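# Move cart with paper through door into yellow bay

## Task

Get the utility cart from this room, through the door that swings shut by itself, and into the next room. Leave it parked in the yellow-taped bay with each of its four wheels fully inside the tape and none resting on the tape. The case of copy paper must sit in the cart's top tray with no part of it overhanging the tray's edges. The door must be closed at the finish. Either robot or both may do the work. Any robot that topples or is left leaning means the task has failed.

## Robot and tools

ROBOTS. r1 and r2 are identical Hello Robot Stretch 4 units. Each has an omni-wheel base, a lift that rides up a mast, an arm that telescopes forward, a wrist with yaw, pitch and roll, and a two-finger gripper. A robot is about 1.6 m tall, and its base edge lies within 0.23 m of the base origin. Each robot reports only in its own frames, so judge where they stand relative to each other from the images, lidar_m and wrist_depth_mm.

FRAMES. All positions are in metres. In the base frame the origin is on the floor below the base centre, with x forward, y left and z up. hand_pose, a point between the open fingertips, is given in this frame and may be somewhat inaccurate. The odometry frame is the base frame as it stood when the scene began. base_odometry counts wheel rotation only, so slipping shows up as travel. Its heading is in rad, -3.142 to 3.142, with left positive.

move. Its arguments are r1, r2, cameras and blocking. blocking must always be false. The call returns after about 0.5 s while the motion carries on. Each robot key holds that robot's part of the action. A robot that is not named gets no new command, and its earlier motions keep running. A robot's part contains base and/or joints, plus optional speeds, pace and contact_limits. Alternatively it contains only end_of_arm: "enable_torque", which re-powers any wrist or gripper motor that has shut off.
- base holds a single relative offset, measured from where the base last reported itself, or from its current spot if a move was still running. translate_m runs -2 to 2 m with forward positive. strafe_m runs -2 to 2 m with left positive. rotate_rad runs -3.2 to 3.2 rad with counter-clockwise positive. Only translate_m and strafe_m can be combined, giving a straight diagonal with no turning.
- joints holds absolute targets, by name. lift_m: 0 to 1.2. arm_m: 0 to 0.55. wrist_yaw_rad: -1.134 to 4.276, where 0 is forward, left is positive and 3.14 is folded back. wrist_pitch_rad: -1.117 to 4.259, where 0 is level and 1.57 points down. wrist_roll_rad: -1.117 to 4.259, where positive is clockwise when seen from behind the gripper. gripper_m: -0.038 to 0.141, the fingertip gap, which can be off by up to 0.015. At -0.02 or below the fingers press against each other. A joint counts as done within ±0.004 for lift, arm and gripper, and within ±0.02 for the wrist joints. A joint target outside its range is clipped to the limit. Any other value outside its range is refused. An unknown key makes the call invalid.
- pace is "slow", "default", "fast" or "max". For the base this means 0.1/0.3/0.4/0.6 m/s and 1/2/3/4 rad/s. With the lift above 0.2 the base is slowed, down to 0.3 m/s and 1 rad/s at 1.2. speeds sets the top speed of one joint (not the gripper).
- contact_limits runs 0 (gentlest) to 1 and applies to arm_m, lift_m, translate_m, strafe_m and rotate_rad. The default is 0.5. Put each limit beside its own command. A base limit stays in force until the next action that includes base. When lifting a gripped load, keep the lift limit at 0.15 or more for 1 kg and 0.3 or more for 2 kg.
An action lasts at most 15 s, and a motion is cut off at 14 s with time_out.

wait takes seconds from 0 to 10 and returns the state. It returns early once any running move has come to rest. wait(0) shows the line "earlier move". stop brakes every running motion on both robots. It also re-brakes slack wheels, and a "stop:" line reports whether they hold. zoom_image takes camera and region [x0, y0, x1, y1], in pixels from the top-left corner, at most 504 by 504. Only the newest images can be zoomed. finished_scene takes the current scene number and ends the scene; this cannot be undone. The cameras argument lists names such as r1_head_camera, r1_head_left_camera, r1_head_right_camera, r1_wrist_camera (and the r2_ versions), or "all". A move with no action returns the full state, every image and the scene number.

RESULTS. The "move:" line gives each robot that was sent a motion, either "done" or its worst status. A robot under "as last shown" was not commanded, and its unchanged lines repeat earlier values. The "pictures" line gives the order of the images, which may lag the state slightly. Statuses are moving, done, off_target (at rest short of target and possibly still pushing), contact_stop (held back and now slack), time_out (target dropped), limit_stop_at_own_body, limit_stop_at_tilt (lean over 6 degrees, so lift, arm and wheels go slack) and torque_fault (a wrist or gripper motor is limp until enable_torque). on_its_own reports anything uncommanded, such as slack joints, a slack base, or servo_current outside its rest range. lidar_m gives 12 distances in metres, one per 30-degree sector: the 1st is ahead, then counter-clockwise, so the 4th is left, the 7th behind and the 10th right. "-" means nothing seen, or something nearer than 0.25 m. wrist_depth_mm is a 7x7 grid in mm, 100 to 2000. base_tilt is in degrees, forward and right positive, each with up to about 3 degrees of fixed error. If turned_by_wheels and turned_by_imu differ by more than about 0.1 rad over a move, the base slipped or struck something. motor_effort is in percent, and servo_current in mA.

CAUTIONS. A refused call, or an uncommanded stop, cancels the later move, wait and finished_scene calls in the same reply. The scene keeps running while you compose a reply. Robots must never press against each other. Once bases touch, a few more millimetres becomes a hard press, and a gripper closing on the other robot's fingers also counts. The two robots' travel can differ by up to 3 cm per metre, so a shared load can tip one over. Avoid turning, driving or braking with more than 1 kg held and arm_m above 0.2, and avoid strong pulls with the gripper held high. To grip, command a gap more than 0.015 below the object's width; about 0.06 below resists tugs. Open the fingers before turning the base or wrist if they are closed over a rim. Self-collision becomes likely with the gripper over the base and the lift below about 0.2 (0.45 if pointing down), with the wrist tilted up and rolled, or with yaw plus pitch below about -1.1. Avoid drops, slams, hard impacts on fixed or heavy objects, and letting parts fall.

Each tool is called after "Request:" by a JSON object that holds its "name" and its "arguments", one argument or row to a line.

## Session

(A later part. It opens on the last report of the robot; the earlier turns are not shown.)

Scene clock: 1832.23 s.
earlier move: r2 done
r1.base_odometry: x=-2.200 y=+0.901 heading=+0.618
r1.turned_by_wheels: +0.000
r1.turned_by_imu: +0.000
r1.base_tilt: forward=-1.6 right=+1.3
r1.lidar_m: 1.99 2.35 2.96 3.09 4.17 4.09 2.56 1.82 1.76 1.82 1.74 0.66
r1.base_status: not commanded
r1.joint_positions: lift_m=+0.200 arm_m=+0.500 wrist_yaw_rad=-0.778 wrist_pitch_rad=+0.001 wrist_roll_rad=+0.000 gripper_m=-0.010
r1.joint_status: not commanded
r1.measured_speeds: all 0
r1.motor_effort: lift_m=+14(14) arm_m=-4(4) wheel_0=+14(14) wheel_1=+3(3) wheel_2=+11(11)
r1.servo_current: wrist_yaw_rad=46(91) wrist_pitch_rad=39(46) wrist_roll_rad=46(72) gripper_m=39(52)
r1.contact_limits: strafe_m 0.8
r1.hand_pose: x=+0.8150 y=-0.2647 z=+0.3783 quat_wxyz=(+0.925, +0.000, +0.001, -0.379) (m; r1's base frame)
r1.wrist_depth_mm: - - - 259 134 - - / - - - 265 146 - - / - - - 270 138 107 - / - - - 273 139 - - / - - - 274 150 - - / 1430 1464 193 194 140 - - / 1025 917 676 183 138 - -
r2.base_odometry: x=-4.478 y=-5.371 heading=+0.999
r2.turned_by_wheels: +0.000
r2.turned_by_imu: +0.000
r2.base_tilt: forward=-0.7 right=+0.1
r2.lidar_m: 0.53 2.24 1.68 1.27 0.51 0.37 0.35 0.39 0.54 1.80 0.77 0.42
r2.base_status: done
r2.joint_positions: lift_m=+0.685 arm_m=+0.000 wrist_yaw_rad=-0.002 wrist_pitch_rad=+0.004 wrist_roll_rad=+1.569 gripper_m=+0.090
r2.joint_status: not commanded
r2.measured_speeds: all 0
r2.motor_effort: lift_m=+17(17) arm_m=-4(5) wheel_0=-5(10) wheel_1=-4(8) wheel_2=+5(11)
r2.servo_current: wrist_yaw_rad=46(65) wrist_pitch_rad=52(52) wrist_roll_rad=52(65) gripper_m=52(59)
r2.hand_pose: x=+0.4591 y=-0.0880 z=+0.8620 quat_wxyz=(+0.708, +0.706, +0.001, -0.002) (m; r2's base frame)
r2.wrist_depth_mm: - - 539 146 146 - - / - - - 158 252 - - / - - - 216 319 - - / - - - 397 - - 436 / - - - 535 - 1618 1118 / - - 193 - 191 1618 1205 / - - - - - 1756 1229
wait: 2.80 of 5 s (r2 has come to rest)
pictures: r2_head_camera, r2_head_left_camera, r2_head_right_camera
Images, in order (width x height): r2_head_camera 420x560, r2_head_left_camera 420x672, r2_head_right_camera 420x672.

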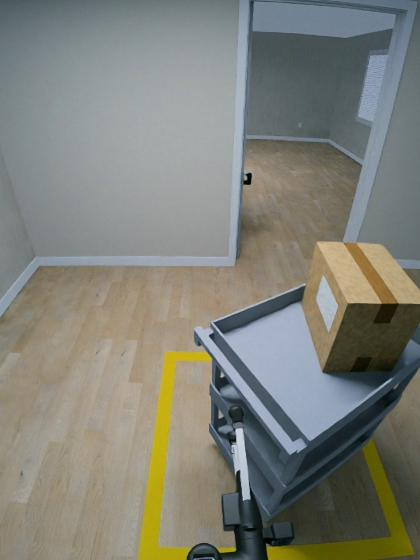

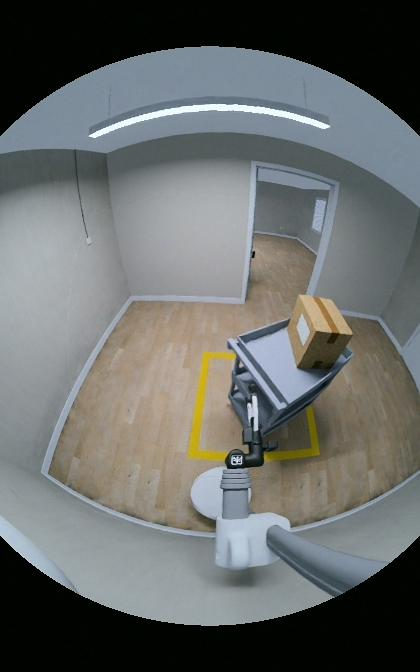

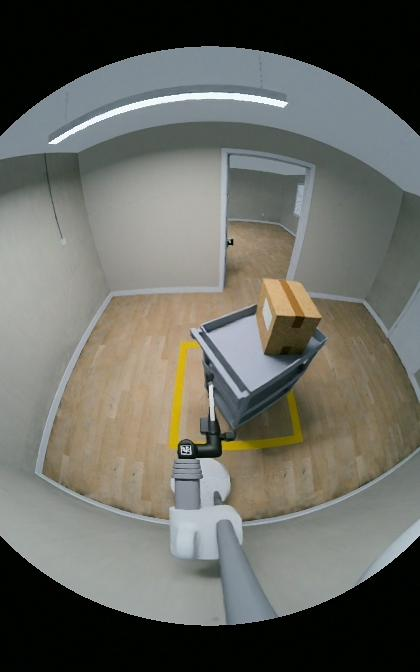

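Request:
{"name": "move", "arguments": {
  "blocking": false,
  "r2": {"joints":{"lift_m":0.85}}
}}

Request:
{"name": "wait", "arguments": {
  "seconds": 3
}}

Request:
{"name": "move", "arguments": {
  "blocking": false,
  "r2": {"base":{"strafe_m":-0.85}}
}}

Request:
{"name": "wait", "arguments": {
  "seconds": 5,
  "cameras": ["r2_head_left_camera","r2_head_camera"]
}}

Request:
{"name": "zoom_image", "arguments": {
  "camera": "r2_head_camera",
  "region": [0, 300, 300, 560]
}}

Request:
{"name": "zoom_image", "arguments": {
  "camera": "r2_head_left_camera",
  "region": [20, 300, 260, 500]
}}

Scene clock: 1847.80 s.
move: r2 moving
r1: as last shown
r1.lidar_m: 1.99 2.35 2.97 3.05 4.16 4.10 2.59 1.88 1.77 1.84 1.74 0.66
r1.servo_current: wrist_yaw_rad=59(65) wrist_pitch_rad=39(46) wrist_roll_rad=52(52) gripper_m=39(46)
r1.contact_limits: strafe_m 0.8
r1.wrist_depth_mm: - - - 259 134 - - / - - - 264 146 - - / - - - 271 138 107 - / - - - 274 138 - - / - - - 274 151 - - / 1430 1430 192 193 140 - - / 1025 891 676 183 138 - -
r2.base_odometry: x=-4.478 y=-5.371 heading=+0.999
r2.turned_by_wheels: +0.000
r2.turned_by_imu: +0.000
r2.base_tilt: forward=-0.6 right=+0.0
r2.lidar_m: 0.53 2.23 1.69 1.25 0.51 0.37 0.37 0.39 0.56 1.79 0.81 0.41
r2.base_status: not commanded
r2.joint_positions: lift_m=+0.723 arm_m=+0.000 wrist_yaw_rad=-0.002 wrist_pitch_rad=+0.004 wrist_roll_rad=+1.569 gripper_m=+0.090
r2.joint_status: lift_m moving
r2.measured_speeds: translate_m=+0.000 strafe_m=+0.000 rotate_rad=+0.000 lift_m=+0.146 arm_m=+0.000 wrist_yaw_rad=+0.000 wrist_pitch_rad=+0.000 wrist_roll_rad=+0.000
r2.motor_effort: lift_m=+22(24) arm_m=-4(4) wheel_0=-4(5) wheel_1=-4(4) wheel_2=+5(6)
r2.servo_current: wrist_yaw_rad=46(52) wrist_pitch_rad=46(52) wrist_roll_rad=39(59) gripper_m=59(59)
r2.hand_pose: x=+0.4591 y=-0.0880 z=+0.8996 quat_wxyz=(+0.708, +0.706, +0.001, -0.002) (m; r2's base frame)
r2.wrist_depth_mm: - - 539 549 145 143 - / - - - - 158 153 - / - - - - 216 1921 - / - - - - 397 1921 - / - - - - 554 1808 1182 / - - 193 - 191 1618 1229 / - - - - - 1808 1255
pictures: none

Scene clock: 1849.07 s.
earlier move: r2 done
r1.base_odometry: x=-2.200 y=+0.901 heading=+0.618
r1.turned_by_wheels: +0.000
r1.turned_by_imu: +0.000
r1.base_tilt: forward=-1.6 right=+1.3
r1.lidar_m: 2.00 2.33 2.97 3.09 4.15 4.09 2.59 1.86 1.76 1.83 1.74 0.66
r1.base_status: not commanded
r1.joint_positions: lift_m=+0.200 arm_m=+0.500 wrist_yaw_rad=-0.778 wrist_pitch_rad=+0.001 wrist_roll_rad=+0.000 gripper_m=-0.010
r1.joint_status: not commanded
r1.measured_speeds: all 0
r1.motor_effort: lift_m=+14(14) arm_m=-4(4) wheel_0=+14(14) wheel_1=+3(3) wheel_2=+11(11)
r1.servo_current: wrist_yaw_rad=52(78) wrist_pitch_rad=46(52) wrist_roll_rad=59(65) gripper_m=52(52)
r1.contact_limits: strafe_m 0.8
r1.hand_pose: x=+0.8150 y=-0.2647 z=+0.3783 quat_wxyz=(+0.925, +0.000, +0.001, -0.379) (m; r1's base frame)
r1.wrist_depth_mm: - - - 260 134 - - / - - - 264 146 - - / - - - 270 138 107 - / - - - 274 139 - - / - - - 276 151 - - / 1464 1430 193 193 140 - - / 1008 904 676 184 138 - -
r2.base_odometry: x=-4.478 y=-5.371 heading=+0.999
r2.turned_by_wheels: +0.000
r2.turned_by_imu: +0.000
r2.base_tilt: forward=-0.7 right=+0.1
r2.lidar_m: 0.51 2.22 1.67 1.28 0.51 0.35 0.36 0.38 0.52 1.78 0.82 0.42
r2.base_status: not commanded
r2.joint_positions: lift_m=+0.850 arm_m=+0.000 wrist_yaw_rad=-0.002 wrist_pitch_rad=+0.004 wrist_roll_rad=+1.569 gripper_m=+0.090
r2.joint_status: all done
r2.measured_speeds: all 0
r2.motor_effort: lift_m=+21(26) arm_m=-4(4) wheel_0=-4(5) wheel_1=-4(5) wheel_2=+5(6)
r2.servo_current: wrist_yaw_rad=39(59) wrist_pitch_rad=52(52) wrist_roll_rad=39(59) gripper_m=52(59)
r2.hand_pose: x=+0.4591 y=-0.0880 z=+1.0267 quat_wxyz=(+0.708, +0.706, +0.001, -0.002) (m; r2's base frame)
r2.wrist_depth_mm: - - - 554 559 - - / - - - - - - 243 / - - - - - 304 225 / - - - - - 357 1308 / - - - - - 496 1430 / - - 193 - 191 1983 1430 / - - - - - - 1397
wait: 1.27 of 3 s (r2 has come to rest)
pictures: none

Scene clock: 1849.57 s.
move: r2 moving
r1: as last shown
r1.base_tilt: forward=-1.5 right=+1.2
r1.lidar_m: 1.98 2.34 2.96 3.08 4.17 4.09 2.53 1.84 1.76 1.83 1.74 0.64
r1.servo_current: wrist_yaw_rad=39(72) wrist_pitch_rad=46(46) wrist_roll_rad=33(59) gripper_m=39(52)
r1.contact_limits: strafe_m 0.8
r1.wrist_depth_mm: - - - 260 134 - - / - - - 265 146 - - / - - - 270 138 107 - / - - - 273 139 - - / - - - 273 150 - - / 1499 1397 192 194 140 - - / 1008 891 676 183 138 - -
r2.base_odometry: x=-4.447 y=-5.391 heading=+0.999
r2.turned_by_wheels: +0.000
r2.turned_by_imu: +0.000
r2.base_tilt: forward=-0.7 right=+0.1
r2.lidar_m: 0.50 2.29 1.72 1.24 0.51 0.39 0.36 0.38 0.58 1.79 0.82 0.40
r2.base_status: strafe_m moving
r2.joint_positions: lift_m=+0.850 arm_m=+0.000 wrist_yaw_rad=-0.002 wrist_pitch_rad=+0.004 wrist_roll_rad=+1.569 gripper_m=+0.090
r2.joint_status: not commanded
r2.measured_speeds: translate_m=+0.000 strafe_m=-0.142 rotate_rad=-0.001 lift_m=+0.000 arm_m=+0.000 wrist_yaw_rad=+0.000 wrist_pitch_rad=+0.000 wrist_roll_rad=+0.000
r2.motor_effort: lift_m=+21(21) arm_m=-4(4) wheel_0=+9(11) wheel_1=-11(12) wheel_2=+0(5)
r2.servo_current: wrist_yaw_rad=52(52) wrist_pitch_rad=46(52) wrist_roll_rad=59(59) gripper_m=52(59)
r2.hand_pose: x=+0.4591 y=-0.0880 z=+1.0267 quat_wxyz=(+0.708, +0.706, +0.001, -0.002) (m; r2's base frame)
r2.wrist_depth_mm: - - - 462 466 466 - / - - - - 707 - - / - - - - - - 255 / - - - - - 336 228 / - - - - - 338 1336 / - - 193 - 191 1756 1430 / - - - - - - 1464
pictures: none

Scene clock: 1853.23 s.
earlier move: r2 done
r1.base_odometry: x=-2.200 y=+0.901 heading=+0.618
r1.turned_by_wheels: +0.000
r1.turned_by_imu: +0.000
r1.base_tilt: forward=-1.6 right=+1.3
r1.lidar_m: 2.00 2.31 2.95 3.07 4.19 4.09 2.56 1.82 1.75 1.84 1.74 0.66
r1.base_status: not commanded
r1.joint_positions: lift_m=+0.200 arm_m=+0.500 wrist_yaw_rad=-0.778 wrist_pitch_rad=+0.001 wrist_roll_rad=+0.000 gripper_m=-0.010
r1.joint_status: not commanded
r1.measured_speeds: all 0
r1.motor_effort: lift_m=+14(14) arm_m=-4(4) wheel_0=+14(14) wheel_1=+3(4) wheel_2=+11(11)
r1.servo_current: wrist_yaw_rad=59(72) wrist_pitch_rad=39(52) wrist_roll_rad=46(65) gripper_m=46(52)
r1.contact_limits: strafe_m 0.8
r1.hand_pose: x=+0.8150 y=-0.2647 z=+0.3783 quat_wxyz=(+0.925, +0.000, +0.001, -0.379) (m; r1's base frame)
r1.wrist_depth_mm: - - - 259 134 - - / - - - 265 146 - - / - - - 270 138 107 - / - - - 273 139 - - / - - - 274 150 - - / 1430 1464 192 193 140 - - / 1025 891 676 183 138 - -
r2.base_odometry: x=-3.763 y=-5.831 heading=+0.999
r2.turned_by_wheels: +0.000
r2.turned_by_imu: +0.000
r2.base_tilt: forward=-0.7 right=+0.1
r2.lidar_m: 0.61 0.61 0.67 1.42 0.58 0.42 0.38 0.42 0.61 2.02 2.37 2.46
r2.base_status: done
r2.joint_positions: lift_m=+0.850 arm_m=+0.000 wrist_yaw_rad=-0.002 wrist_pitch_rad=+0.004 wrist_roll_rad=+1.569 gripper_m=+0.090
r2.joint_status: not commanded
r2.measured_speeds: all 0
r2.motor_effort: lift_m=+21(21) arm_m=-4(4) wheel_0=+2(14) wheel_1=-3(13) wheel_2=+0(5)
r2.servo_current: wrist_yaw_rad=46(59) wrist_pitch_rad=46(52) wrist_roll_rad=52(59) gripper_m=65(65)
r2.hand_pose: x=+0.4591 y=-0.0880 z=+1.0267 quat_wxyz=(+0.708, +0.706, +0.001, -0.002) (m; r2's base frame)
r2.wrist_depth_mm: - - - - - - 1397 / - - - - - - 1430 / - - - - - - 1430 / - - - - - - 1464 / - - - - - - 1430 / - - 193 - 191 1983 1430 / - - - - - 442 449
wait: 3.67 of 5 s (r2 has come to rest)
pictures: r2_head_camera, r2_head_left_camera
Images, in order (width x height): r2_head_camera 420x560, r2_head_left_camera 420x672.

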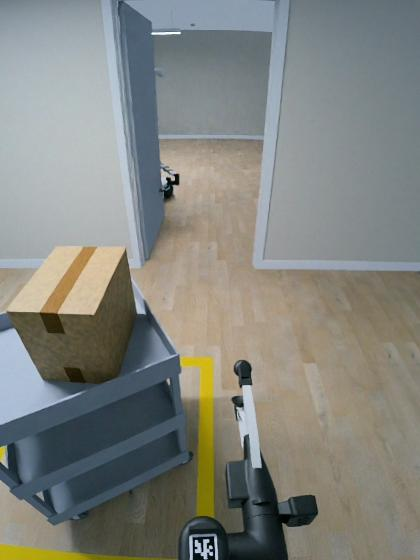

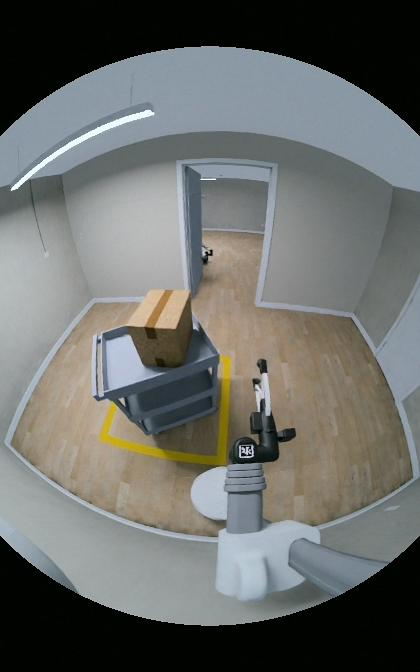

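Scaled by 1.680 from the camera's 420x560 image, which has a finer 1200x1600 frame.

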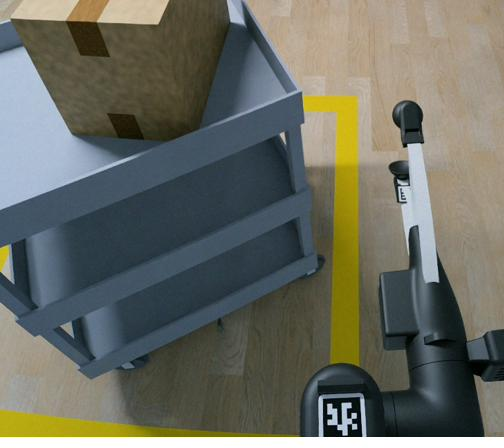

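Scaled by 2.100 from the camera's 420x672 image, which has a finer 600x960 frame.

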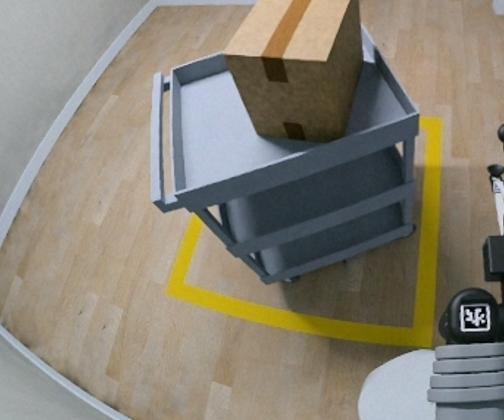

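Request:
{"name": "move", "arguments": {
  "blocking": false,
  "r2": {"joints":{"lift_m":0.3,"gripper_m":-0.01}}
}}

Request:
{"name": "wait", "arguments": {
  "seconds": 3
}}

Request:
{"name": "wait", "arguments": {
  "seconds": 1
}}

Request:
{"name": "move", "arguments": {
  "blocking": false,
  "r2": {"base":{"translate_m":0.22},"pace":"slow","contact_limits":{"translate_m":0.2}}
}}

Request:
{"name": "wait", "arguments": {
  "seconds": 5,
  "cameras": ["r2_head_camera","r2_head_left_camera"]
}}

Request:
{"name": "zoom_image", "arguments": {
  "camera": "r2_head_camera",
  "region": [0, 300, 300, 560]
}}

Scene clock: 1878.33 s.
move: r2 moving
r1: as last shown
r1.base_tilt: forward=-1.5 right=+1.2
r1.lidar_m: 2.01 2.35 2.96 3.09 4.19 4.10 2.56 1.83 1.77 1.85 1.73 0.63
r1.motor_effort: lift_m=+14(14) arm_m=-4(4) wheel_0=+14(14) wheel_1=+3(3) wheel_2=+11(11)
r1.servo_current: wrist_yaw_rad=46(65) wrist_pitch_rad=39(52) wrist_roll_rad=46(59) gripper_m=39(46)
r1.contact_limits: strafe_m 0.8
r1.wrist_depth_mm: - - - 260 134 - - / - - - 265 146 - - / - - - 270 138 107 - / - - - 274 139 - - / - - - 276 151 - - / 1464 1430 193 193 140 - - / 1025 904 676 184 138 - -
r2.base_odometry: x=-3.763 y=-5.831 heading=+0.999
r2.turned_by_wheels: +0.000
r2.turned_by_imu: +0.000
r2.base_tilt: forward=-0.7 right=+0.1
r2.lidar_m: 0.64 0.60 0.66 1.38 0.56 0.39 0.39 0.43 0.62 1.99 2.38 2.46
r2.base_status: not commanded
r2.joint_positions: lift_m=+0.812 arm_m=+0.000 wrist_yaw_rad=-0.002 wrist_pitch_rad=+0.004 wrist_roll_rad=+1.569 gripper_m=+0.072
r2.joint_status: lift_m moving; gripper_m moving
r2.measured_speeds: translate_m=+0.000 strafe_m=+0.000 rotate_rad=+0.000 lift_m=-0.146 arm_m=+0.000 wrist_yaw_rad=+0.000 wrist_pitch_rad=+0.000 wrist_roll_rad=+0.000
r2.motor_effort: lift_m=+12(22) arm_m=-4(4) wheel_0=+2(2) wheel_1=-3(3) wheel_2=+0(0)
r2.servo_current: wrist_yaw_rad=39(52) wrist_pitch_rad=33(52) wrist_roll_rad=46(52) gripper_m=98(98)
r2.hand_pose: x=+0.4591 y=-0.0880 z=+0.9893 quat_wxyz=(+0.708, +0.706, +0.001, -0.002) (m; r2's base frame)
r2.wrist_depth_mm: - - - - - 1921 1366 / - - - - - 1983 1397 / - - - - - - 1366 / - - - - - - 1397 / - - - - - - 1430 / - - 190 - 192 1921 1366 / - - - - 442 449 449
pictures: none

Scene clock: 1880.97 s.
earlier move: r2 done
r1.base_odometry: x=-2.200 y=+0.901 heading=+0.618
r1.turned_by_wheels: +0.000
r1.turned_by_imu: +0.000
r1.base_tilt: forward=-1.6 right=+1.2
r1.lidar_m: 1.95 2.35 2.95 3.05 4.16 4.10 2.56 1.83 1.77 1.84 1.75 0.64
r1.base_status: not commanded
r1.joint_positions: lift_m=+0.200 arm_m=+0.500 wrist_yaw_rad=-0.778 wrist_pitch_rad=+0.001 wrist_roll_rad=+0.000 gripper_m=-0.010
r1.joint_status: not commanded
r1.measured_speeds: all 0
r1.motor_effort: lift_m=+14(14) arm_m=-4(4) wheel_0=+14(14) wheel_1=+3(3) wheel_2=+11(11)
r1.servo_current: wrist_yaw_rad=72(78) wrist_pitch_rad=39(52) wrist_roll_rad=52(65) gripper_m=46(46)
r1.contact_limits: strafe_m 0.8
r1.hand_pose: x=+0.8150 y=-0.2647 z=+0.3783 quat_wxyz=(+0.925, +0.000, +0.001, -0.379) (m; r1's base frame)
r1.wrist_depth_mm: - - - 258 134 - - / - - - 265 146 - - / - - - 271 138 107 - / - - - 274 138 - - / - - - 274 151 - - / 1430 1430 192 193 141 - - / 1008 904 683 184 138 - -
r2.base_odometry: x=-3.763 y=-5.831 heading=+0.999
r2.turned_by_wheels: +0.000
r2.turned_by_imu: +0.000
r2.base_tilt: forward=-0.7 right=+0.1
r2.lidar_m: 0.64 0.59 0.67 1.40 0.55 0.42 0.39 0.44 0.62 1.98 2.33 2.47
r2.base_status: not commanded
r2.joint_positions: lift_m=+0.300 arm_m=+0.000 wrist_yaw_rad=-0.002 wrist_pitch_rad=+0.004 wrist_roll_rad=+1.569 gripper_m=-0.009
r2.joint_status: all done
r2.measured_speeds: all 0
r2.motor_effort: lift_m=+14(22) arm_m=-4(4) wheel_0=+2(3) wheel_1=-3(4) wheel_2=+0(1)
r2.servo_current: wrist_yaw_rad=46(59) wrist_pitch_rad=46(52) wrist_roll_rad=46(59) gripper_m=78(169)
r2.hand_pose: x=+0.4591 y=-0.0880 z=+0.4772 quat_wxyz=(+0.708, +0.706, +0.001, -0.002) (m; r2's base frame)
r2.wrist_depth_mm: - - - - 1808 931 640 / - - - - 1863 931 654 / - - - - 1863 946 654 / - - - - 1863 960 661 / - - - - 1863 1025 - / - - 186 202 181 891 668 / 442 442 442 - - - 445
wait: 2.63 of 3 s (r2 has come to rest)
pictures: none

Scene clock: 1881.97 s.
r1.base_odometry: x=-2.200 y=+0.901 heading=+0.618
r1.turned_by_wheels: +0.000
r1.turned_by_imu: +0.000
r1.base_tilt: forward=-1.6 right=+1.3
r1.lidar_m: 2.01 2.34 2.95 3.07 4.15 4.11 2.59 1.86 1.77 1.82 1.76 0.65
r1.base_status: not commanded
r1.joint_positions: lift_m=+0.200 arm_m=+0.500 wrist_yaw_rad=-0.778 wrist_pitch_rad=+0.001 wrist_roll_rad=+0.000 gripper_m=-0.010
r1.joint_status: not commanded
r1.measured_speeds: all 0
r1.motor_effort: lift_m=+14(14) arm_m=-4(4) wheel_0=+14(14) wheel_1=+3(3) wheel_2=+10(11)
r1.servo_current: wrist_yaw_rad=39(78) wrist_pitch_rad=39(52) wrist_roll_rad=39(65) gripper_m=52(46)
r1.contact_limits: strafe_m 0.8
r1.hand_pose: x=+0.8150 y=-0.2647 z=+0.3783 quat_wxyz=(+0.925, +0.000, +0.001, -0.379) (m; r1's base frame)
r1.wrist_depth_mm: - - - 258 134 - - / - - - 265 146 - - / - - - 268 138 107 - / - - - 274 139 - - / - - - 274 150 - - / 1430 1430 193 194 140 - - / 1008 904 676 184 138 - -
r2.base_odometry: x=-3.763 y=-5.831 heading=+0.999
r2.turned_by_wheels: +0.000
r2.turned_by_imu: +0.000
r2.base_tilt: forward=-0.7 right=+0.0
r2.lidar_m: 0.62 0.58 0.63 1.38 0.56 0.42 0.40 0.44 0.60 1.99 2.36 2.47
r2.base_status: not commanded
r2.joint_positions: lift_m=+0.300 arm_m=+0.000 wrist_yaw_rad=-0.002 wrist_pitch_rad=+0.004 wrist_roll_rad=+1.569 gripper_m=-0.009
r2.joint_status: all done
r2.measured_speeds: all 0
r2.motor_effort: lift_m=+14(22) arm_m=-4(4) wheel_0=+2(3) wheel_1=-3(4) wheel_2=+0(1)
r2.servo_current: wrist_yaw_rad=39(59) wrist_pitch_rad=46(52) wrist_roll_rad=52(59) gripper_m=78(169)
r2.hand_pose: x=+0.4591 y=-0.0880 z=+0.4772 quat_wxyz=(+0.708, +0.706, +0.001, -0.002) (m; r2's base frame)
r2.wrist_depth_mm: - - - - 1808 917 640 / - - - - 1863 931 647 / - - - - 1921 960 654 / - - - - 1863 946 661 / - - - - 1983 1042 - / - - 186 202 180 891 661 / 445 439 449 - - - 445
wait: 1.00 s; at rest by 0.27 s
pictures: none

Scene clock: 1882.47 s.
move: r2 moving
r1: as last shown
r1.lidar_m: 2.01 2.35 2.96 3.07 4.16 4.11 2.59 1.85 1.77 1.84 1.74 0.66
r1.motor_effort: lift_m=+14(14) arm_m=-4(4) wheel_0=+14(14) wheel_1=+3(3) wheel_2=+11(11)
r1.servo_current: wrist_yaw_rad=52(65) wrist_pitch_rad=39(46) wrist_roll_rad=26(65) gripper_m=46(52)
r1.contact_limits: strafe_m 0.8
r1.wrist_depth_mm: - - - 260 134 - - / - - - 266 146 - - / - - - 268 138 107 - / - - - 274 139 - - / - - - 274 150 - - / 1430 1430 193 194 140 - - / 1025 917 668 183 138 - -
r2.base_odometry: x=-3.756 y=-5.821 heading=+1.000
r2.turned_by_wheels: +0.000
r2.turned_by_imu: +0.000
r2.base_tilt: forward=-0.7 right=+0.1
r2.lidar_m: 0.63 0.58 0.65 1.45 0.58 0.43 0.41 0.44 0.64 2.03 2.37 2.45
r2.base_status: translate_m moving
r2.joint_positions: lift_m=+0.300 arm_m=+0.000 wrist_yaw_rad=-0.002 wrist_pitch_rad=+0.004 wrist_roll_rad=+1.569 gripper_m=-0.009
r2.joint_status: not commanded
r2.measured_speeds: translate_m=+0.048 strafe_m=+0.000 rotate_rad=-0.001 lift_m=+0.000 arm_m=+0.000 wrist_yaw_rad=+0.000 wrist_pitch_rad=+0.000 wrist_roll_rad=+0.000
r2.motor_effort: lift_m=+14(14) arm_m=-4(4) wheel_0=+6(9) wheel_1=+7(7) wheel_2=-9(10)
r2.servo_current: wrist_yaw_rad=39(52) wrist_pitch_rad=46(46) wrist_roll_rad=46(52) gripper_m=72(85)
r2.contact_limits: translate_m 0.2
r2.hand_pose: x=+0.4591 y=-0.0880 z=+0.4772 quat_wxyz=(+0.708, +0.706, +0.001, -0.002) (m; r2's base frame)
r2.wrist_depth_mm: - - - - 1756 931 634 / - - - - 1863 960 647 / - - - - 1863 960 654 / - - - - 1921 946 654 / - - - - 1983 1042 - / - - 186 202 181 891 661 / - 439 439 - - - 433
pictures: none

Scene clock: 1885.47 s.
earlier move: r2 done
r1.base_odometry: x=-2.200 y=+0.901 heading=+0.618
r1.turned_by_wheels: +0.000
r1.turned_by_imu: +0.000
r1.base_tilt: forward=-1.5 right=+1.3
r1.lidar_m: 2.00 2.34 2.96 3.07 4.15 4.11 2.57 1.86 1.78 1.80 1.75 0.65
r1.base_status: not commanded
r1.joint_positions: lift_m=+0.200 arm_m=+0.500 wrist_yaw_rad=-0.778 wrist_pitch_rad=+0.001 wrist_roll_rad=+0.000 gripper_m=-0.010
r1.joint_status: not commanded
r1.measured_speeds: all 0
r1.motor_effort: lift_m=+14(14) arm_m=-4(4) wheel_0=+14(14) wheel_1=+3(3) wheel_2=+11(11)
r1.servo_current: wrist_yaw_rad=59(85) wrist_pitch_rad=46(52) wrist_roll_rad=39(72) gripper_m=46(52)
r1.contact_limits: strafe_m 0.8
r1.hand_pose: x=+0.8150 y=-0.2647 z=+0.3783 quat_wxyz=(+0.925, +0.000, +0.001, -0.379) (m; r1's base frame)
r1.wrist_depth_mm: - - - 260 134 - - / - - - 265 146 - - / - - - 270 138 107 - / - - - 274 138 - - / - - - 274 150 - - / 1430 1464 193 193 141 - - / 1025 904 676 183 138 - -
r2.base_odometry: x=-3.644 y=-5.646 heading=+1.000
r2.turned_by_wheels: +0.000
r2.turned_by_imu: +0.001
r2.base_tilt: forward=-0.7 right=+0.0
r2.lidar_m: 0.43 0.41 0.46 0.68 0.85 0.65 0.61 0.65 0.92 2.26 2.37 2.24
r2.base_status: done
r2.joint_positions: lift_m=+0.300 arm_m=+0.000 wrist_yaw_rad=-0.002 wrist_pitch_rad=+0.004 wrist_roll_rad=+1.569 gripper_m=-0.009
r2.joint_status: not commanded
r2.measured_speeds: all 0
r2.motor_effort: lift_m=+14(15) arm_m=-4(4) wheel_0=+5(12) wheel_1=+5(8) wheel_2=-5(11)
r2.servo_current: wrist_yaw_rad=52(59) wrist_pitch_rad=39(52) wrist_roll_rad=52(65) gripper_m=85(85)
r2.contact_limits: translate_m 0.2
r2.hand_pose: x=+0.4591 y=-0.0880 z=+0.4772 quat_wxyz=(+0.708, +0.706, +0.001, -0.002) (m; r2's base frame)
r2.wrist_depth_mm: - - - - 1576 931 634 / - - - - 1618 931 654 / - - - - 1863 960 654 / - - - - 1921 960 661 / - - - - 1921 946 - / 1921 - 186 202 180 904 668 / - - - - - - 661
wait: 3.00 of 5 s (r2 has come to rest)
pictures: r2_head_camera, r2_head_left_camera
Images, in order (width x height): r2_head_camera 420x560, r2_head_left_camera 420x672.

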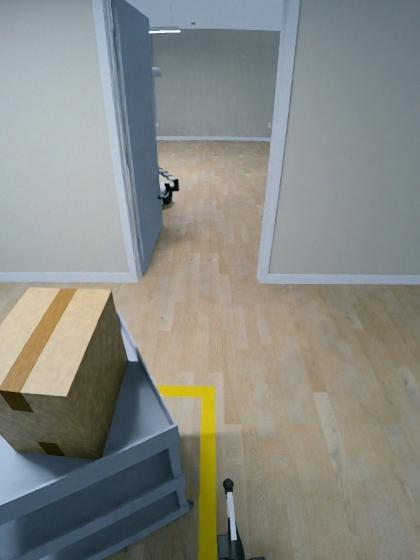

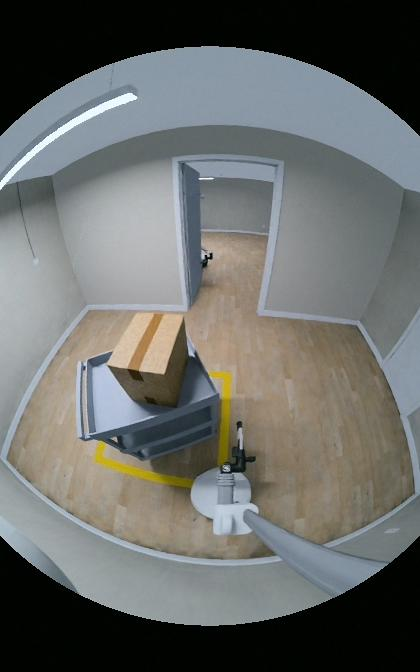

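Scaled by 1.680 from the camera's 420x560 image, which has a finer 1200x1600 frame.

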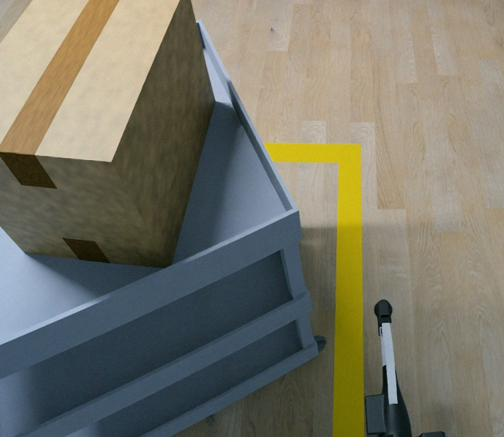

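Request:
{"name": "move", "arguments": {
  "blocking": false,
  "r2": {"joints":{"arm_m":0.12},"pace":"slow"}
}}

Request:
{"name": "wait", "arguments": {
  "seconds": 3
}}

Request:
{"name": "move", "arguments": {
  "blocking": false,
  "r2": {"base":{"strafe_m":0.2},"pace":"slow","contact_limits":{"strafe_m":0.3}}
}}

Request:
{"name": "wait", "arguments": {
  "seconds": 5,
  "cameras": ["r2_head_camera","r2_head_left_camera"]
}}

Request:
{"name": "zoom_image", "arguments": {
  "camera": "r2_head_camera",
  "region": [0, 300, 300, 560]
}}

Scene clock: 1894.17 s.
move: r2 moving
r1: as last shown
r1.base_tilt: forward=-1.6 right=+1.3
r1.lidar_m: 1.99 2.36 2.95 3.08 4.16 4.11 2.54 1.86 1.76 1.82 1.75 0.67
r1.motor_effort: lift_m=+14(14) arm_m=-4(4) wheel_0=+14(14) wheel_1=+4(4) wheel_2=+11(11)
r1.servo_current: wrist_yaw_rad=59(65) wrist_pitch_rad=46(46) wrist_roll_rad=46(59) gripper_m=46(46)
r1.contact_limits: strafe_m 0.8
r1.wrist_depth_mm: - - - 262 134 - - / - - - 264 146 - - / - - - 268 138 107 - / - - - 274 139 - - / - - - 276 151 - - / 1430 1397 193 193 141 - - / 1008 878 668 183 138 - -
r2.base_odometry: x=-3.644 y=-5.646 heading=+1.000
r2.turned_by_wheels: +0.000
r2.turned_by_imu: +0.000
r2.base_tilt: forward=-0.6 right=+0.1
r2.lidar_m: 0.42 0.41 0.44 0.66 0.89 0.63 0.62 0.67 0.96 2.27 2.40 2.21
r2.base_status: not commanded
r2.joint_positions: lift_m=+0.300 arm_m=+0.012 wrist_yaw_rad=-0.002 wrist_pitch_rad=+0.004 wrist_roll_rad=+1.569 gripper_m=-0.009
r2.joint_status: arm_m moving
r2.measured_speeds: translate_m=+0.000 strafe_m=+0.000 rotate_rad=+0.000 lift_m=+0.000 arm_m=+0.049 wrist_yaw_rad=+0.000 wrist_pitch_rad=+0.000 wrist_roll_rad=+0.000
r2.motor_effort: lift_m=+14(14) arm_m=+10(12) wheel_0=+5(5) wheel_1=+5(5) wheel_2=-5(6)
r2.servo_current: wrist_yaw_rad=59(59) wrist_pitch_rad=39(46) wrist_roll_rad=39(52) gripper_m=85(85)
r2.contact_limits: translate_m 0.2
r2.hand_pose: x=+0.4716 y=-0.0880 z=+0.4772 quat_wxyz=(+0.708, +0.706, +0.001, -0.002) (m; r2's base frame)
r2.wrist_depth_mm: - - - - 1618 917 634 / - - - - 1576 931 654 / - - - - 1863 960 647 / - - - - 1921 946 654 / - - - - 1921 960 - / - - 186 192 180 878 661 / - 132 - - - - 654
pictures: none

Scene clock: 1896.17 s.
earlier move: r2 done
r1.base_odometry: x=-2.200 y=+0.901 heading=+0.618
r1.turned_by_wheels: +0.000
r1.turned_by_imu: +0.000
r1.base_tilt: forward=-1.5 right=+1.3
r1.lidar_m: 2.01 2.32 2.97 3.07 4.14 4.11 2.60 1.85 1.77 1.84 1.73 0.65
r1.base_status: not commanded
r1.joint_positions: lift_m=+0.200 arm_m=+0.500 wrist_yaw_rad=-0.778 wrist_pitch_rad=+0.001 wrist_roll_rad=+0.000 gripper_m=-0.010
r1.joint_status: not commanded
r1.measured_speeds: all 0
r1.motor_effort: lift_m=+14(14) arm_m=-4(4) wheel_0=+14(15) wheel_1=+3(4) wheel_2=+11(11)
r1.servo_current: wrist_yaw_rad=65(72) wrist_pitch_rad=39(52) wrist_roll_rad=39(72) gripper_m=46(46)
r1.contact_limits: strafe_m 0.8
r1.hand_pose: x=+0.8150 y=-0.2647 z=+0.3783 quat_wxyz=(+0.925, +0.000, +0.001, -0.379) (m; r1's base frame)
r1.wrist_depth_mm: - - - 259 134 - - / - - - 265 146 - - / - - - 270 138 107 - / - - - 272 139 - - / - - - 276 150 - - / 1430 1430 193 194 140 - - / 1025 904 683 184 138 - -
r2.base_odometry: x=-3.644 y=-5.646 heading=+1.000
r2.turned_by_wheels: +0.000
r2.turned_by_imu: +0.000
r2.base_tilt: forward=-0.7 right=+0.0
r2.lidar_m: 0.41 0.42 0.44 0.65 0.87 0.63 0.62 0.64 0.96 2.29 2.41 2.23
r2.base_status: not commanded
r2.joint_positions: lift_m=+0.300 arm_m=+0.120 wrist_yaw_rad=-0.002 wrist_pitch_rad=+0.004 wrist_roll_rad=+1.569 gripper_m=-0.009
r2.joint_status: all done
r2.measured_speeds: all 0
r2.motor_effort: lift_m=+14(14) arm_m=+7(12) wheel_0=+5(5) wheel_1=+5(5) wheel_2=-5(6)
r2.servo_current: wrist_yaw_rad=52(65) wrist_pitch_rad=46(46) wrist_roll_rad=46(59) gripper_m=72(85)
r2.contact_limits: translate_m 0.2
r2.hand_pose: x=+0.5789 y=-0.0880 z=+0.4772 quat_wxyz=(+0.708, +0.706, +0.001, -0.002) (m; r2's base frame)
r2.wrist_depth_mm: - - - - 1397 917 640 / - - - - 1464 946 647 / - - - - 1863 946 654 / - - - - 1863 946 661 / - - - - 1921 946 691 / - - 186 192 180 891 661 / - 120 - - - - 654
wait: 2.00 of 3 s (r2 has come to rest)
pictures: none

Scene clock: 1896.67 s.
move: r2 moving
r1: as last shown
r1.base_tilt: forward=-1.6 right=+1.3
r1.lidar_m: 2.00 2.33 2.96 3.07 4.18 4.11 2.55 1.86 1.77 1.81 1.73 0.66
r1.motor_effort: lift_m=+14(14) arm_m=-4(4) wheel_0=+14(14) wheel_1=+3(3) wheel_2=+11(11)
r1.servo_current: wrist_yaw_rad=52(72) wrist_pitch_rad=39(52) wrist_roll_rad=59(59) gripper_m=39(46)
r1.contact_limits: strafe_m 0.8
r1.wrist_depth_mm: - - - 259 134 - - / - - - 265 146 - - / - - - 270 138 107 - / - - - 274 139 - - / - - - 277 151 - - / 1397 1430 193 194 140 - - / 1025 904 676 184 138 - -
r2.base_odometry: x=-3.656 y=-5.638 heading=+1.000
r2.turned_by_wheels: +0.000
r2.turned_by_imu: +0.000
r2.base_tilt: forward=-0.7 right=+0.1
r2.lidar_m: 0.42 0.40 0.44 0.67 0.86 0.64 0.63 0.66 0.96 2.30 2.39 2.21
r2.base_status: strafe_m moving
r2.joint_positions: lift_m=+0.300 arm_m=+0.120 wrist_yaw_rad=-0.002 wrist_pitch_rad=+0.004 wrist_roll_rad=+1.569 gripper_m=-0.009
r2.joint_status: not commanded
r2.measured_speeds: translate_m=+0.000 strafe_m=+0.056 rotate_rad=+0.002 lift_m=+0.000 arm_m=+0.000 wrist_yaw_rad=+0.000 wrist_pitch_rad=+0.000 wrist_roll_rad=+0.000
r2.motor_effort: lift_m=+14(14) arm_m=+7(8) wheel_0=-4(10) wheel_1=+8(9) wheel_2=+0(4)
r2.servo_current: wrist_yaw_rad=52(52) wrist_pitch_rad=39(52) wrist_roll_rad=46(52) gripper_m=78(85)
r2.contact_limits: strafe_m 0.3
r2.hand_pose: x=+0.5789 y=-0.0880 z=+0.4772 quat_wxyz=(+0.708, +0.706, +0.001, -0.002) (m; r2's base frame)
r2.wrist_depth_mm: - - - - 1430 931 640 / - - - - 1464 931 647 / - - - - 1921 946 661 / - - - - 1863 960 661 / - - - - 1808 960 699 / 1921 - 183 193 179 878 654 / - 120 - - - - 647
pictures: none

Scene clock: 1899.30 s.
earlier move: r2 done
r1.base_odometry: x=-2.200 y=+0.901 heading=+0.618
r1.turned_by_wheels: +0.000
r1.turned_by_imu: +0.000
r1.base_tilt: forward=-1.6 right=+1.2
r1.lidar_m: 2.01 2.34 2.95 3.06 4.14 4.10 2.55 1.86 1.77 1.85 1.74 0.66
r1.base_status: not commanded
r1.joint_positions: lift_m=+0.200 arm_m=+0.500 wrist_yaw_rad=-0.778 wrist_pitch_rad=+0.001 wrist_roll_rad=+0.000 gripper_m=-0.010
r1.joint_status: not commanded
r1.measured_speeds: all 0
r1.motor_effort: lift_m=+14(14) arm_m=-4(4) wheel_0=+13(15) wheel_1=+3(3) wheel_2=+10(11)
r1.servo_current: wrist_yaw_rad=78(78) wrist_pitch_rad=39(52) wrist_roll_rad=39(65) gripper_m=39(52)
r1.contact_limits: strafe_m 0.8
r1.hand_pose: x=+0.8150 y=-0.2647 z=+0.3783 quat_wxyz=(+0.925, +0.000, +0.001, -0.379) (m; r1's base frame)
r1.wrist_depth_mm: - - - 259 134 - - / - - - 266 146 - - / - - - 270 138 107 - / - - - 274 139 - - / - - - 276 151 - - / 1366 1430 193 193 140 - - / 1008 904 676 183 138 - -
r2.base_odometry: x=-3.812 y=-5.538 heading=+1.000
r2.turned_by_wheels: +0.000
r2.turned_by_imu: +0.000
r2.base_tilt: forward=-0.7 right=+0.1
r2.lidar_m: 0.38 0.35 0.38 0.53 0.85 0.63 0.60 0.64 0.95 2.49 2.62 2.28
r2.base_status: done
r2.joint_positions: lift_m=+0.300 arm_m=+0.120 wrist_yaw_rad=-0.003 wrist_pitch_rad=+0.004 wrist_roll_rad=+1.569 gripper_m=-0.009
r2.joint_status: not commanded
r2.measured_speeds: all 0
r2.motor_effort: lift_m=+14(14) arm_m=+6(8) wheel_0=-3(16) wheel_1=+5(9) wheel_2=-2(4)
r2.servo_current: wrist_yaw_rad=33(65) wrist_pitch_rad=46(52) wrist_roll_rad=39(72) gripper_m=78(85)
r2.contact_limits: strafe_m 0.3
r2.hand_pose: x=+0.5789 y=-0.0883 z=+0.4772 quat_wxyz=(+0.708, +0.706, +0.001, -0.003) (m; r2's base frame)
r2.wrist_depth_mm: - - - - 1430 931 640 / - - - - 1661 917 654 / - - - - 1808 946 661 / - - - - 1921 946 661 / - - - - 1708 946 654 / - - 181 193 179 960 654 / - 120 - - - - 647
wait: 2.63 of 5 s (r2 has come to rest)
pictures: r2_head_camera, r2_head_left_camera
Images, in order (width x height): r2_head_camera 420x560, r2_head_left_camera 420x672.

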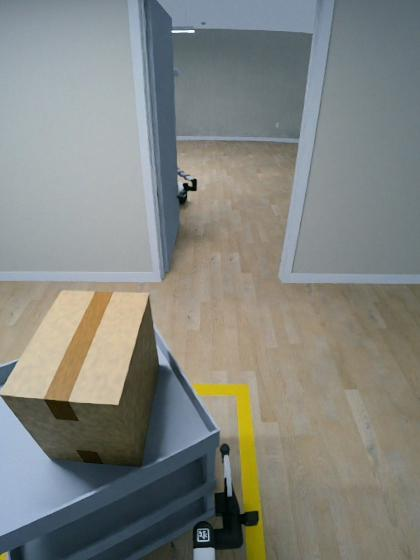

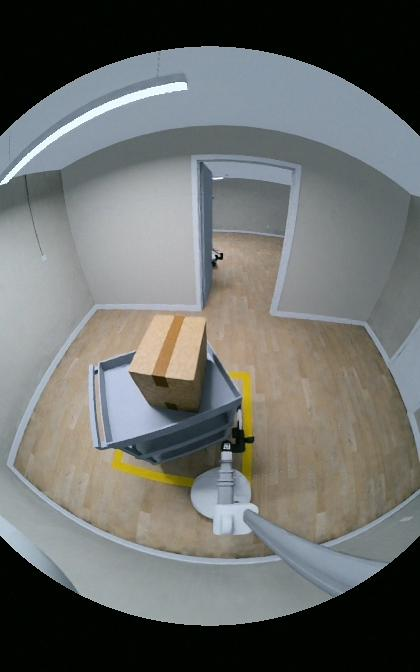

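Scaled by 1.680 from the camera's 420x560 image, which has a finer 1200x1600 frame.

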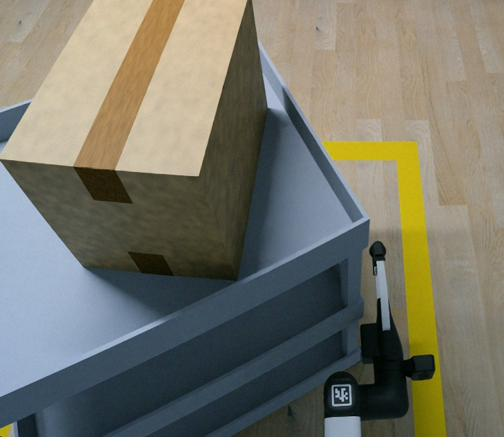

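Request:
{"name": "move", "arguments": {
  "blocking": false,
  "r2": {"base":{"strafe_m":0.08},"pace":"slow","contact_limits":{"strafe_m":0.5}}
}}

Request:
{"name": "wait", "arguments": {
  "seconds": 5
}}

Request:
{"name": "move", "arguments": {
  "blocking": false,
  "r2": {"base":{"strafe_m":-0.4},"pace":"slow"}
}}

Request:
{"name": "wait", "arguments": {
  "seconds": 6,
  "cameras": ["r2_head_camera","r2_head_left_camera"]
}}

Request:
{"name": "zoom_image", "arguments": {
  "camera": "r2_head_camera",
  "region": [0, 300, 300, 560]
}}

Request:
{"name": "zoom_image", "arguments": {
  "camera": "r2_head_left_camera",
  "region": [20, 300, 260, 500]
}}

Scene clock: 1908.43 s.
move: r2 moving
r1: as last shown
r1.base_tilt: forward=-1.5 right=+1.3
r1.lidar_m: 2.00 2.32 2.96 3.10 4.16 4.11 2.58 1.85 1.77 1.83 1.73 0.67
r1.motor_effort: lift_m=+14(14) arm_m=-4(4) wheel_0=+14(14) wheel_1=+3(3) wheel_2=+11(11)
r1.servo_current: wrist_yaw_rad=52(65) wrist_pitch_rad=39(46) wrist_roll_rad=46(59) gripper_m=46(52)
r1.contact_limits: strafe_m 0.8
r1.wrist_depth_mm: - - - 259 134 - - / - - - 264 146 - - / - - - 270 138 107 - / - - - 273 139 - - / - - - 274 151 - - / 1430 1430 192 193 140 - - / 1025 904 683 184 138 - -
r2.base_odometry: x=-3.824 y=-5.530 heading=+1.000
r2.turned_by_wheels: +0.000
r2.turned_by_imu: +0.001
r2.base_tilt: forward=-0.7 right=+0.1
r2.lidar_m: 0.37 0.34 0.39 2.05 0.86 0.63 0.61 0.66 0.97 2.50 2.62 2.29
r2.base_status: strafe_m moving
r2.joint_positions: lift_m=+0.300 arm_m=+0.120 wrist_yaw_rad=-0.003 wrist_pitch_rad=+0.004 wrist_roll_rad=+1.569 gripper_m=-0.009
r2.joint_status: not commanded
r2.measured_speeds: translate_m=+0.000 strafe_m=+0.056 rotate_rad=+0.001 lift_m=+0.000 arm_m=+0.000 wrist_yaw_rad=+0.000 wrist_pitch_rad=+0.000 wrist_roll_rad=+0.000
r2.motor_effort: lift_m=+14(14) arm_m=+6(6) wheel_0=-3(9) wheel_1=+8(9) wheel_2=+0(2)
r2.servo_current: wrist_yaw_rad=52(59) wrist_pitch_rad=46(46) wrist_roll_rad=46(52) gripper_m=78(85)
r2.contact_limits: strafe_m 0.5
r2.hand_pose: x=+0.5789 y=-0.0883 z=+0.4772 quat_wxyz=(+0.708, +0.706, +0.001, -0.003) (m; r2's base frame)
r2.wrist_depth_mm: - - - - 1430 917 647 / - - - - 1863 931 647 / - - - - 1863 946 654 / - - - - 1808 946 654 / - - - - 1921 960 654 / - - 181 193 180 960 654 / - 120 - - - - 654
pictures: none

Scene clock: 1909.87 s.
earlier move: r2 done
r1.base_odometry: x=-2.200 y=+0.901 heading=+0.618
r1.turned_by_wheels: +0.000
r1.turned_by_imu: +0.000
r1.base_tilt: forward=-1.6 right=+1.3
r1.lidar_m: 1.99 2.34 2.96 3.04 4.13 4.10 2.57 1.85 1.77 1.84 1.75 0.67
r1.base_status: not commanded
r1.joint_positions: lift_m=+0.200 arm_m=+0.500 wrist_yaw_rad=-0.778 wrist_pitch_rad=+0.001 wrist_roll_rad=+0.000 gripper_m=-0.010
r1.joint_status: not commanded
r1.measured_speeds: all 0
r1.motor_effort: lift_m=+14(14) arm_m=-4(4) wheel_0=+14(15) wheel_1=+3(3) wheel_2=+11(11)
r1.servo_current: wrist_yaw_rad=46(78) wrist_pitch_rad=39(52) wrist_roll_rad=59(72) gripper_m=46(52)
r1.contact_limits: strafe_m 0.8
r1.hand_pose: x=+0.8150 y=-0.2647 z=+0.3783 quat_wxyz=(+0.925, +0.000, +0.001, -0.379) (m; r1's base frame)
r1.wrist_depth_mm: - - - 258 134 - - / - - - 264 146 - - / - - - 268 138 107 - / - - - 274 138 - - / - - - 276 151 - - / 1464 1464 193 193 140 - - / 1008 904 683 183 138 - -
r2.base_odometry: x=-3.879 y=-5.495 heading=+0.999
r2.turned_by_wheels: +0.000
r2.turned_by_imu: +0.000
r2.base_tilt: forward=-0.7 right=+0.1
r2.lidar_m: 0.35 0.33 0.38 0.54 0.85 0.64 0.59 0.66 0.95 2.56 2.67 2.32
r2.base_status: done
r2.joint_positions: lift_m=+0.300 arm_m=+0.120 wrist_yaw_rad=-0.003 wrist_pitch_rad=+0.004 wrist_roll_rad=+1.569 gripper_m=-0.009
r2.joint_status: not commanded
r2.measured_speeds: all 0
r2.motor_effort: lift_m=+14(14) arm_m=+5(6) wheel_0=-4(16) wheel_1=+3(9) wheel_2=-2(3)
r2.servo_current: wrist_yaw_rad=39(59) wrist_pitch_rad=46(52) wrist_roll_rad=52(59) gripper_m=78(85)
r2.contact_limits: strafe_m 0.5
r2.hand_pose: x=+0.5789 y=-0.0883 z=+0.4772 quat_wxyz=(+0.708, +0.706, +0.001, -0.003) (m; r2's base frame)
r2.wrist_depth_mm: - - - - 1397 931 640 / - - - - 1863 946 - / - - - - 1863 917 661 / - - - - 1863 931 654 / - - - - 1661 960 654 / - - 181 193 180 946 654 / - 120 - - - - 654
wait: 1.43 of 5 s (r2 has come to rest)
pictures: none

Scene clock: 1910.37 s.
move: r2 moving
r1: as last shown
r1.lidar_m: 2.00 2.32 2.95 3.06 4.17 4.09 2.56 1.87 1.75 1.85 1.73 0.65
r1.motor_effort: lift_m=+14(14) arm_m=-4(4) wheel_0=+14(14) wheel_1=+3(3) wheel_2=+11(11)
r1.servo_current: wrist_yaw_rad=52(85) wrist_pitch_rad=39(52) wrist_roll_rad=52(52) gripper_m=39(52)
r1.contact_limits: strafe_m 0.8
r1.wrist_depth_mm: - - - 260 134 - - / - - - 265 146 - - / - - - 271 138 107 - / - - - 273 139 - - / - - - 276 150 - - / 1430 1430 194 193 140 - - / 1025 891 676 183 138 - -
r2.base_odometry: x=-3.867 y=-5.503 heading=+0.999
r2.turned_by_wheels: +0.000
r2.turned_by_imu: +0.000
r2.base_tilt: forward=-0.7 right=+0.1
r2.lidar_m: 0.37 0.35 0.38 0.55 0.84 0.63 0.59 0.65 0.90 2.54 2.68 2.32
r2.base_status: strafe_m moving
r2.joint_positions: lift_m=+0.300 arm_m=+0.120 wrist_yaw_rad=-0.003 wrist_pitch_rad=+0.004 wrist_roll_rad=+1.569 gripper_m=-0.009
r2.joint_status: not commanded
r2.measured_speeds: translate_m=+0.000 strafe_m=-0.056 rotate_rad=-0.002 lift_m=+0.000 arm_m=+0.000 wrist_yaw_rad=+0.000 wrist_pitch_rad=+0.000 wrist_roll_rad=+0.000
r2.motor_effort: lift_m=+14(14) arm_m=+5(6) wheel_0=+8(13) wheel_1=-8(8) wheel_2=+0(2)
r2.servo_current: wrist_yaw_rad=46(59) wrist_pitch_rad=46(46) wrist_roll_rad=46(59) gripper_m=78(85)
r2.hand_pose: x=+0.5789 y=-0.0883 z=+0.4772 quat_wxyz=(+0.708, +0.706, +0.001, -0.003) (m; r2's base frame)
r2.wrist_depth_mm: - - - - 1430 917 647 / - - - - 1921 931 - / - - - - 1863 946 654 / - - - - 1863 960 654 / - - - - 1661 960 661 / - - 181 193 179 960 661 / - 120 - - - - 654
pictures: none

Scene clock: 1915.03 s.
earlier move: r2 done
r1.base_odometry: x=-2.200 y=+0.901 heading=+0.618
r1.turned_by_wheels: +0.000
r1.turned_by_imu: +0.000
r1.base_tilt: forward=-1.6 right=+1.3
r1.lidar_m: 2.02 2.37 2.96 3.06 4.17 4.11 2.61 1.84 1.78 1.83 1.72 0.66
r1.base_status: not commanded
r1.joint_positions: lift_m=+0.200 arm_m=+0.500 wrist_yaw_rad=-0.778 wrist_pitch_rad=+0.001 wrist_roll_rad=+0.000 gripper_m=-0.010
r1.joint_status: not commanded
r1.measured_speeds: all 0
r1.motor_effort: lift_m=+14(14) arm_m=-4(4) wheel_0=+14(14) wheel_1=+3(3) wheel_2=+11(11)
r1.servo_current: wrist_yaw_rad=46(85) wrist_pitch_rad=33(52) wrist_roll_rad=59(65) gripper_m=46(52)
r1.contact_limits: strafe_m 0.8
r1.hand_pose: x=+0.8150 y=-0.2647 z=+0.3783 quat_wxyz=(+0.925, +0.000, +0.001, -0.379) (m; r1's base frame)
r1.wrist_depth_mm: - - - 260 134 - - / - - - 265 146 - - / - - - 268 138 107 - / - - - 274 139 - - / - - - 274 151 - - / 1464 1430 192 193 140 - - / 1042 904 668 184 138 - -
r2.base_odometry: x=-3.543 y=-5.711 heading=+0.999
r2.turned_by_wheels: +0.000
r2.turned_by_imu: +0.000
r2.base_tilt: forward=-0.6 right=+0.1
r2.lidar_m: 2.18 0.54 0.56 0.83 0.88 0.66 0.62 0.66 0.98 2.14 2.26 2.22
r2.base_status: done
r2.joint_positions: lift_m=+0.300 arm_m=+0.120 wrist_yaw_rad=-0.003 wrist_pitch_rad=+0.004 wrist_roll_rad=+1.569 gripper_m=-0.009
r2.joint_status: not commanded
r2.measured_speeds: all 0
r2.motor_effort: lift_m=+14(14) arm_m=+6(6) wheel_0=+4(13) wheel_1=-4(9) wheel_2=+0(2)
r2.servo_current: wrist_yaw_rad=46(65) wrist_pitch_rad=39(52) wrist_roll_rad=52(59) gripper_m=78(85)
r2.hand_pose: x=+0.5789 y=-0.0883 z=+0.4772 quat_wxyz=(+0.708, +0.706, +0.001, -0.003) (m; r2's base frame)
r2.wrist_depth_mm: - - - - 1430 931 634 / - - - - 1464 931 647 / - - - - 1661 946 640 / - - - - 1863 946 654 / - - - - 1921 960 654 / - - 186 192 180 960 691 / - 120 - - - - 654
wait: 4.67 of 6 s (r2 has come to rest)
pictures: r2_head_camera, r2_head_left_camera
Images, in order (width x height): r2_head_camera 420x560, r2_head_left_camera 420x672.

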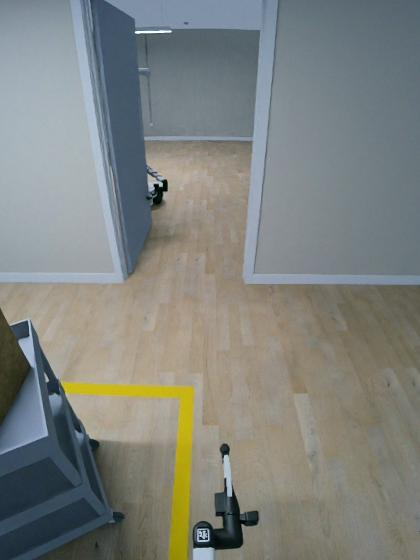

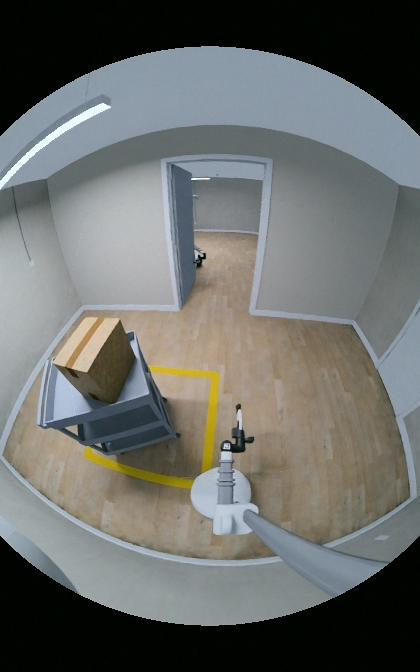

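Scaled by 1.680 from the camera's 420x560 image, which has a finer 1200x1600 frame.

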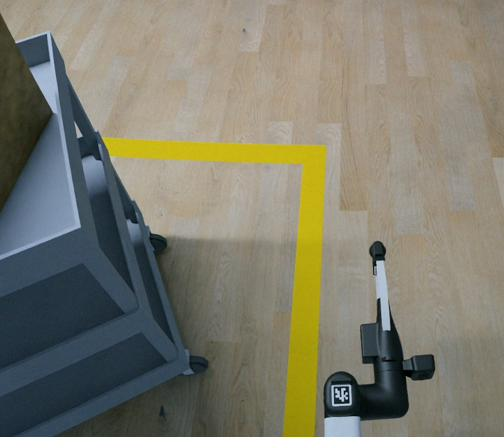

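Scaled by 2.100 from the camera's 420x672 image, which has a finer 600x960 frame.

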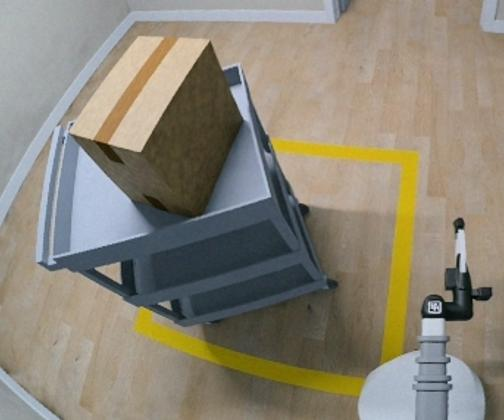

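Request:
{"name": "zoom_image", "arguments": {
  "camera": "r2_head_left_camera",
  "region": [70, 420, 200, 500]
}}

Scaled by 3.877 from the camera's 420x672 image, which has a finer 600x960 frame.

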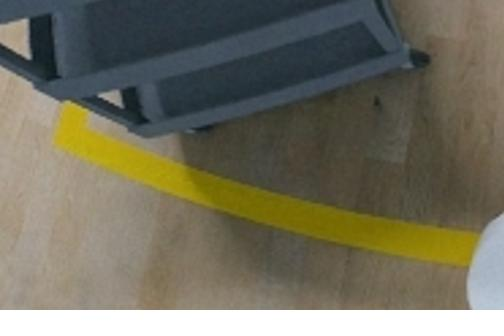

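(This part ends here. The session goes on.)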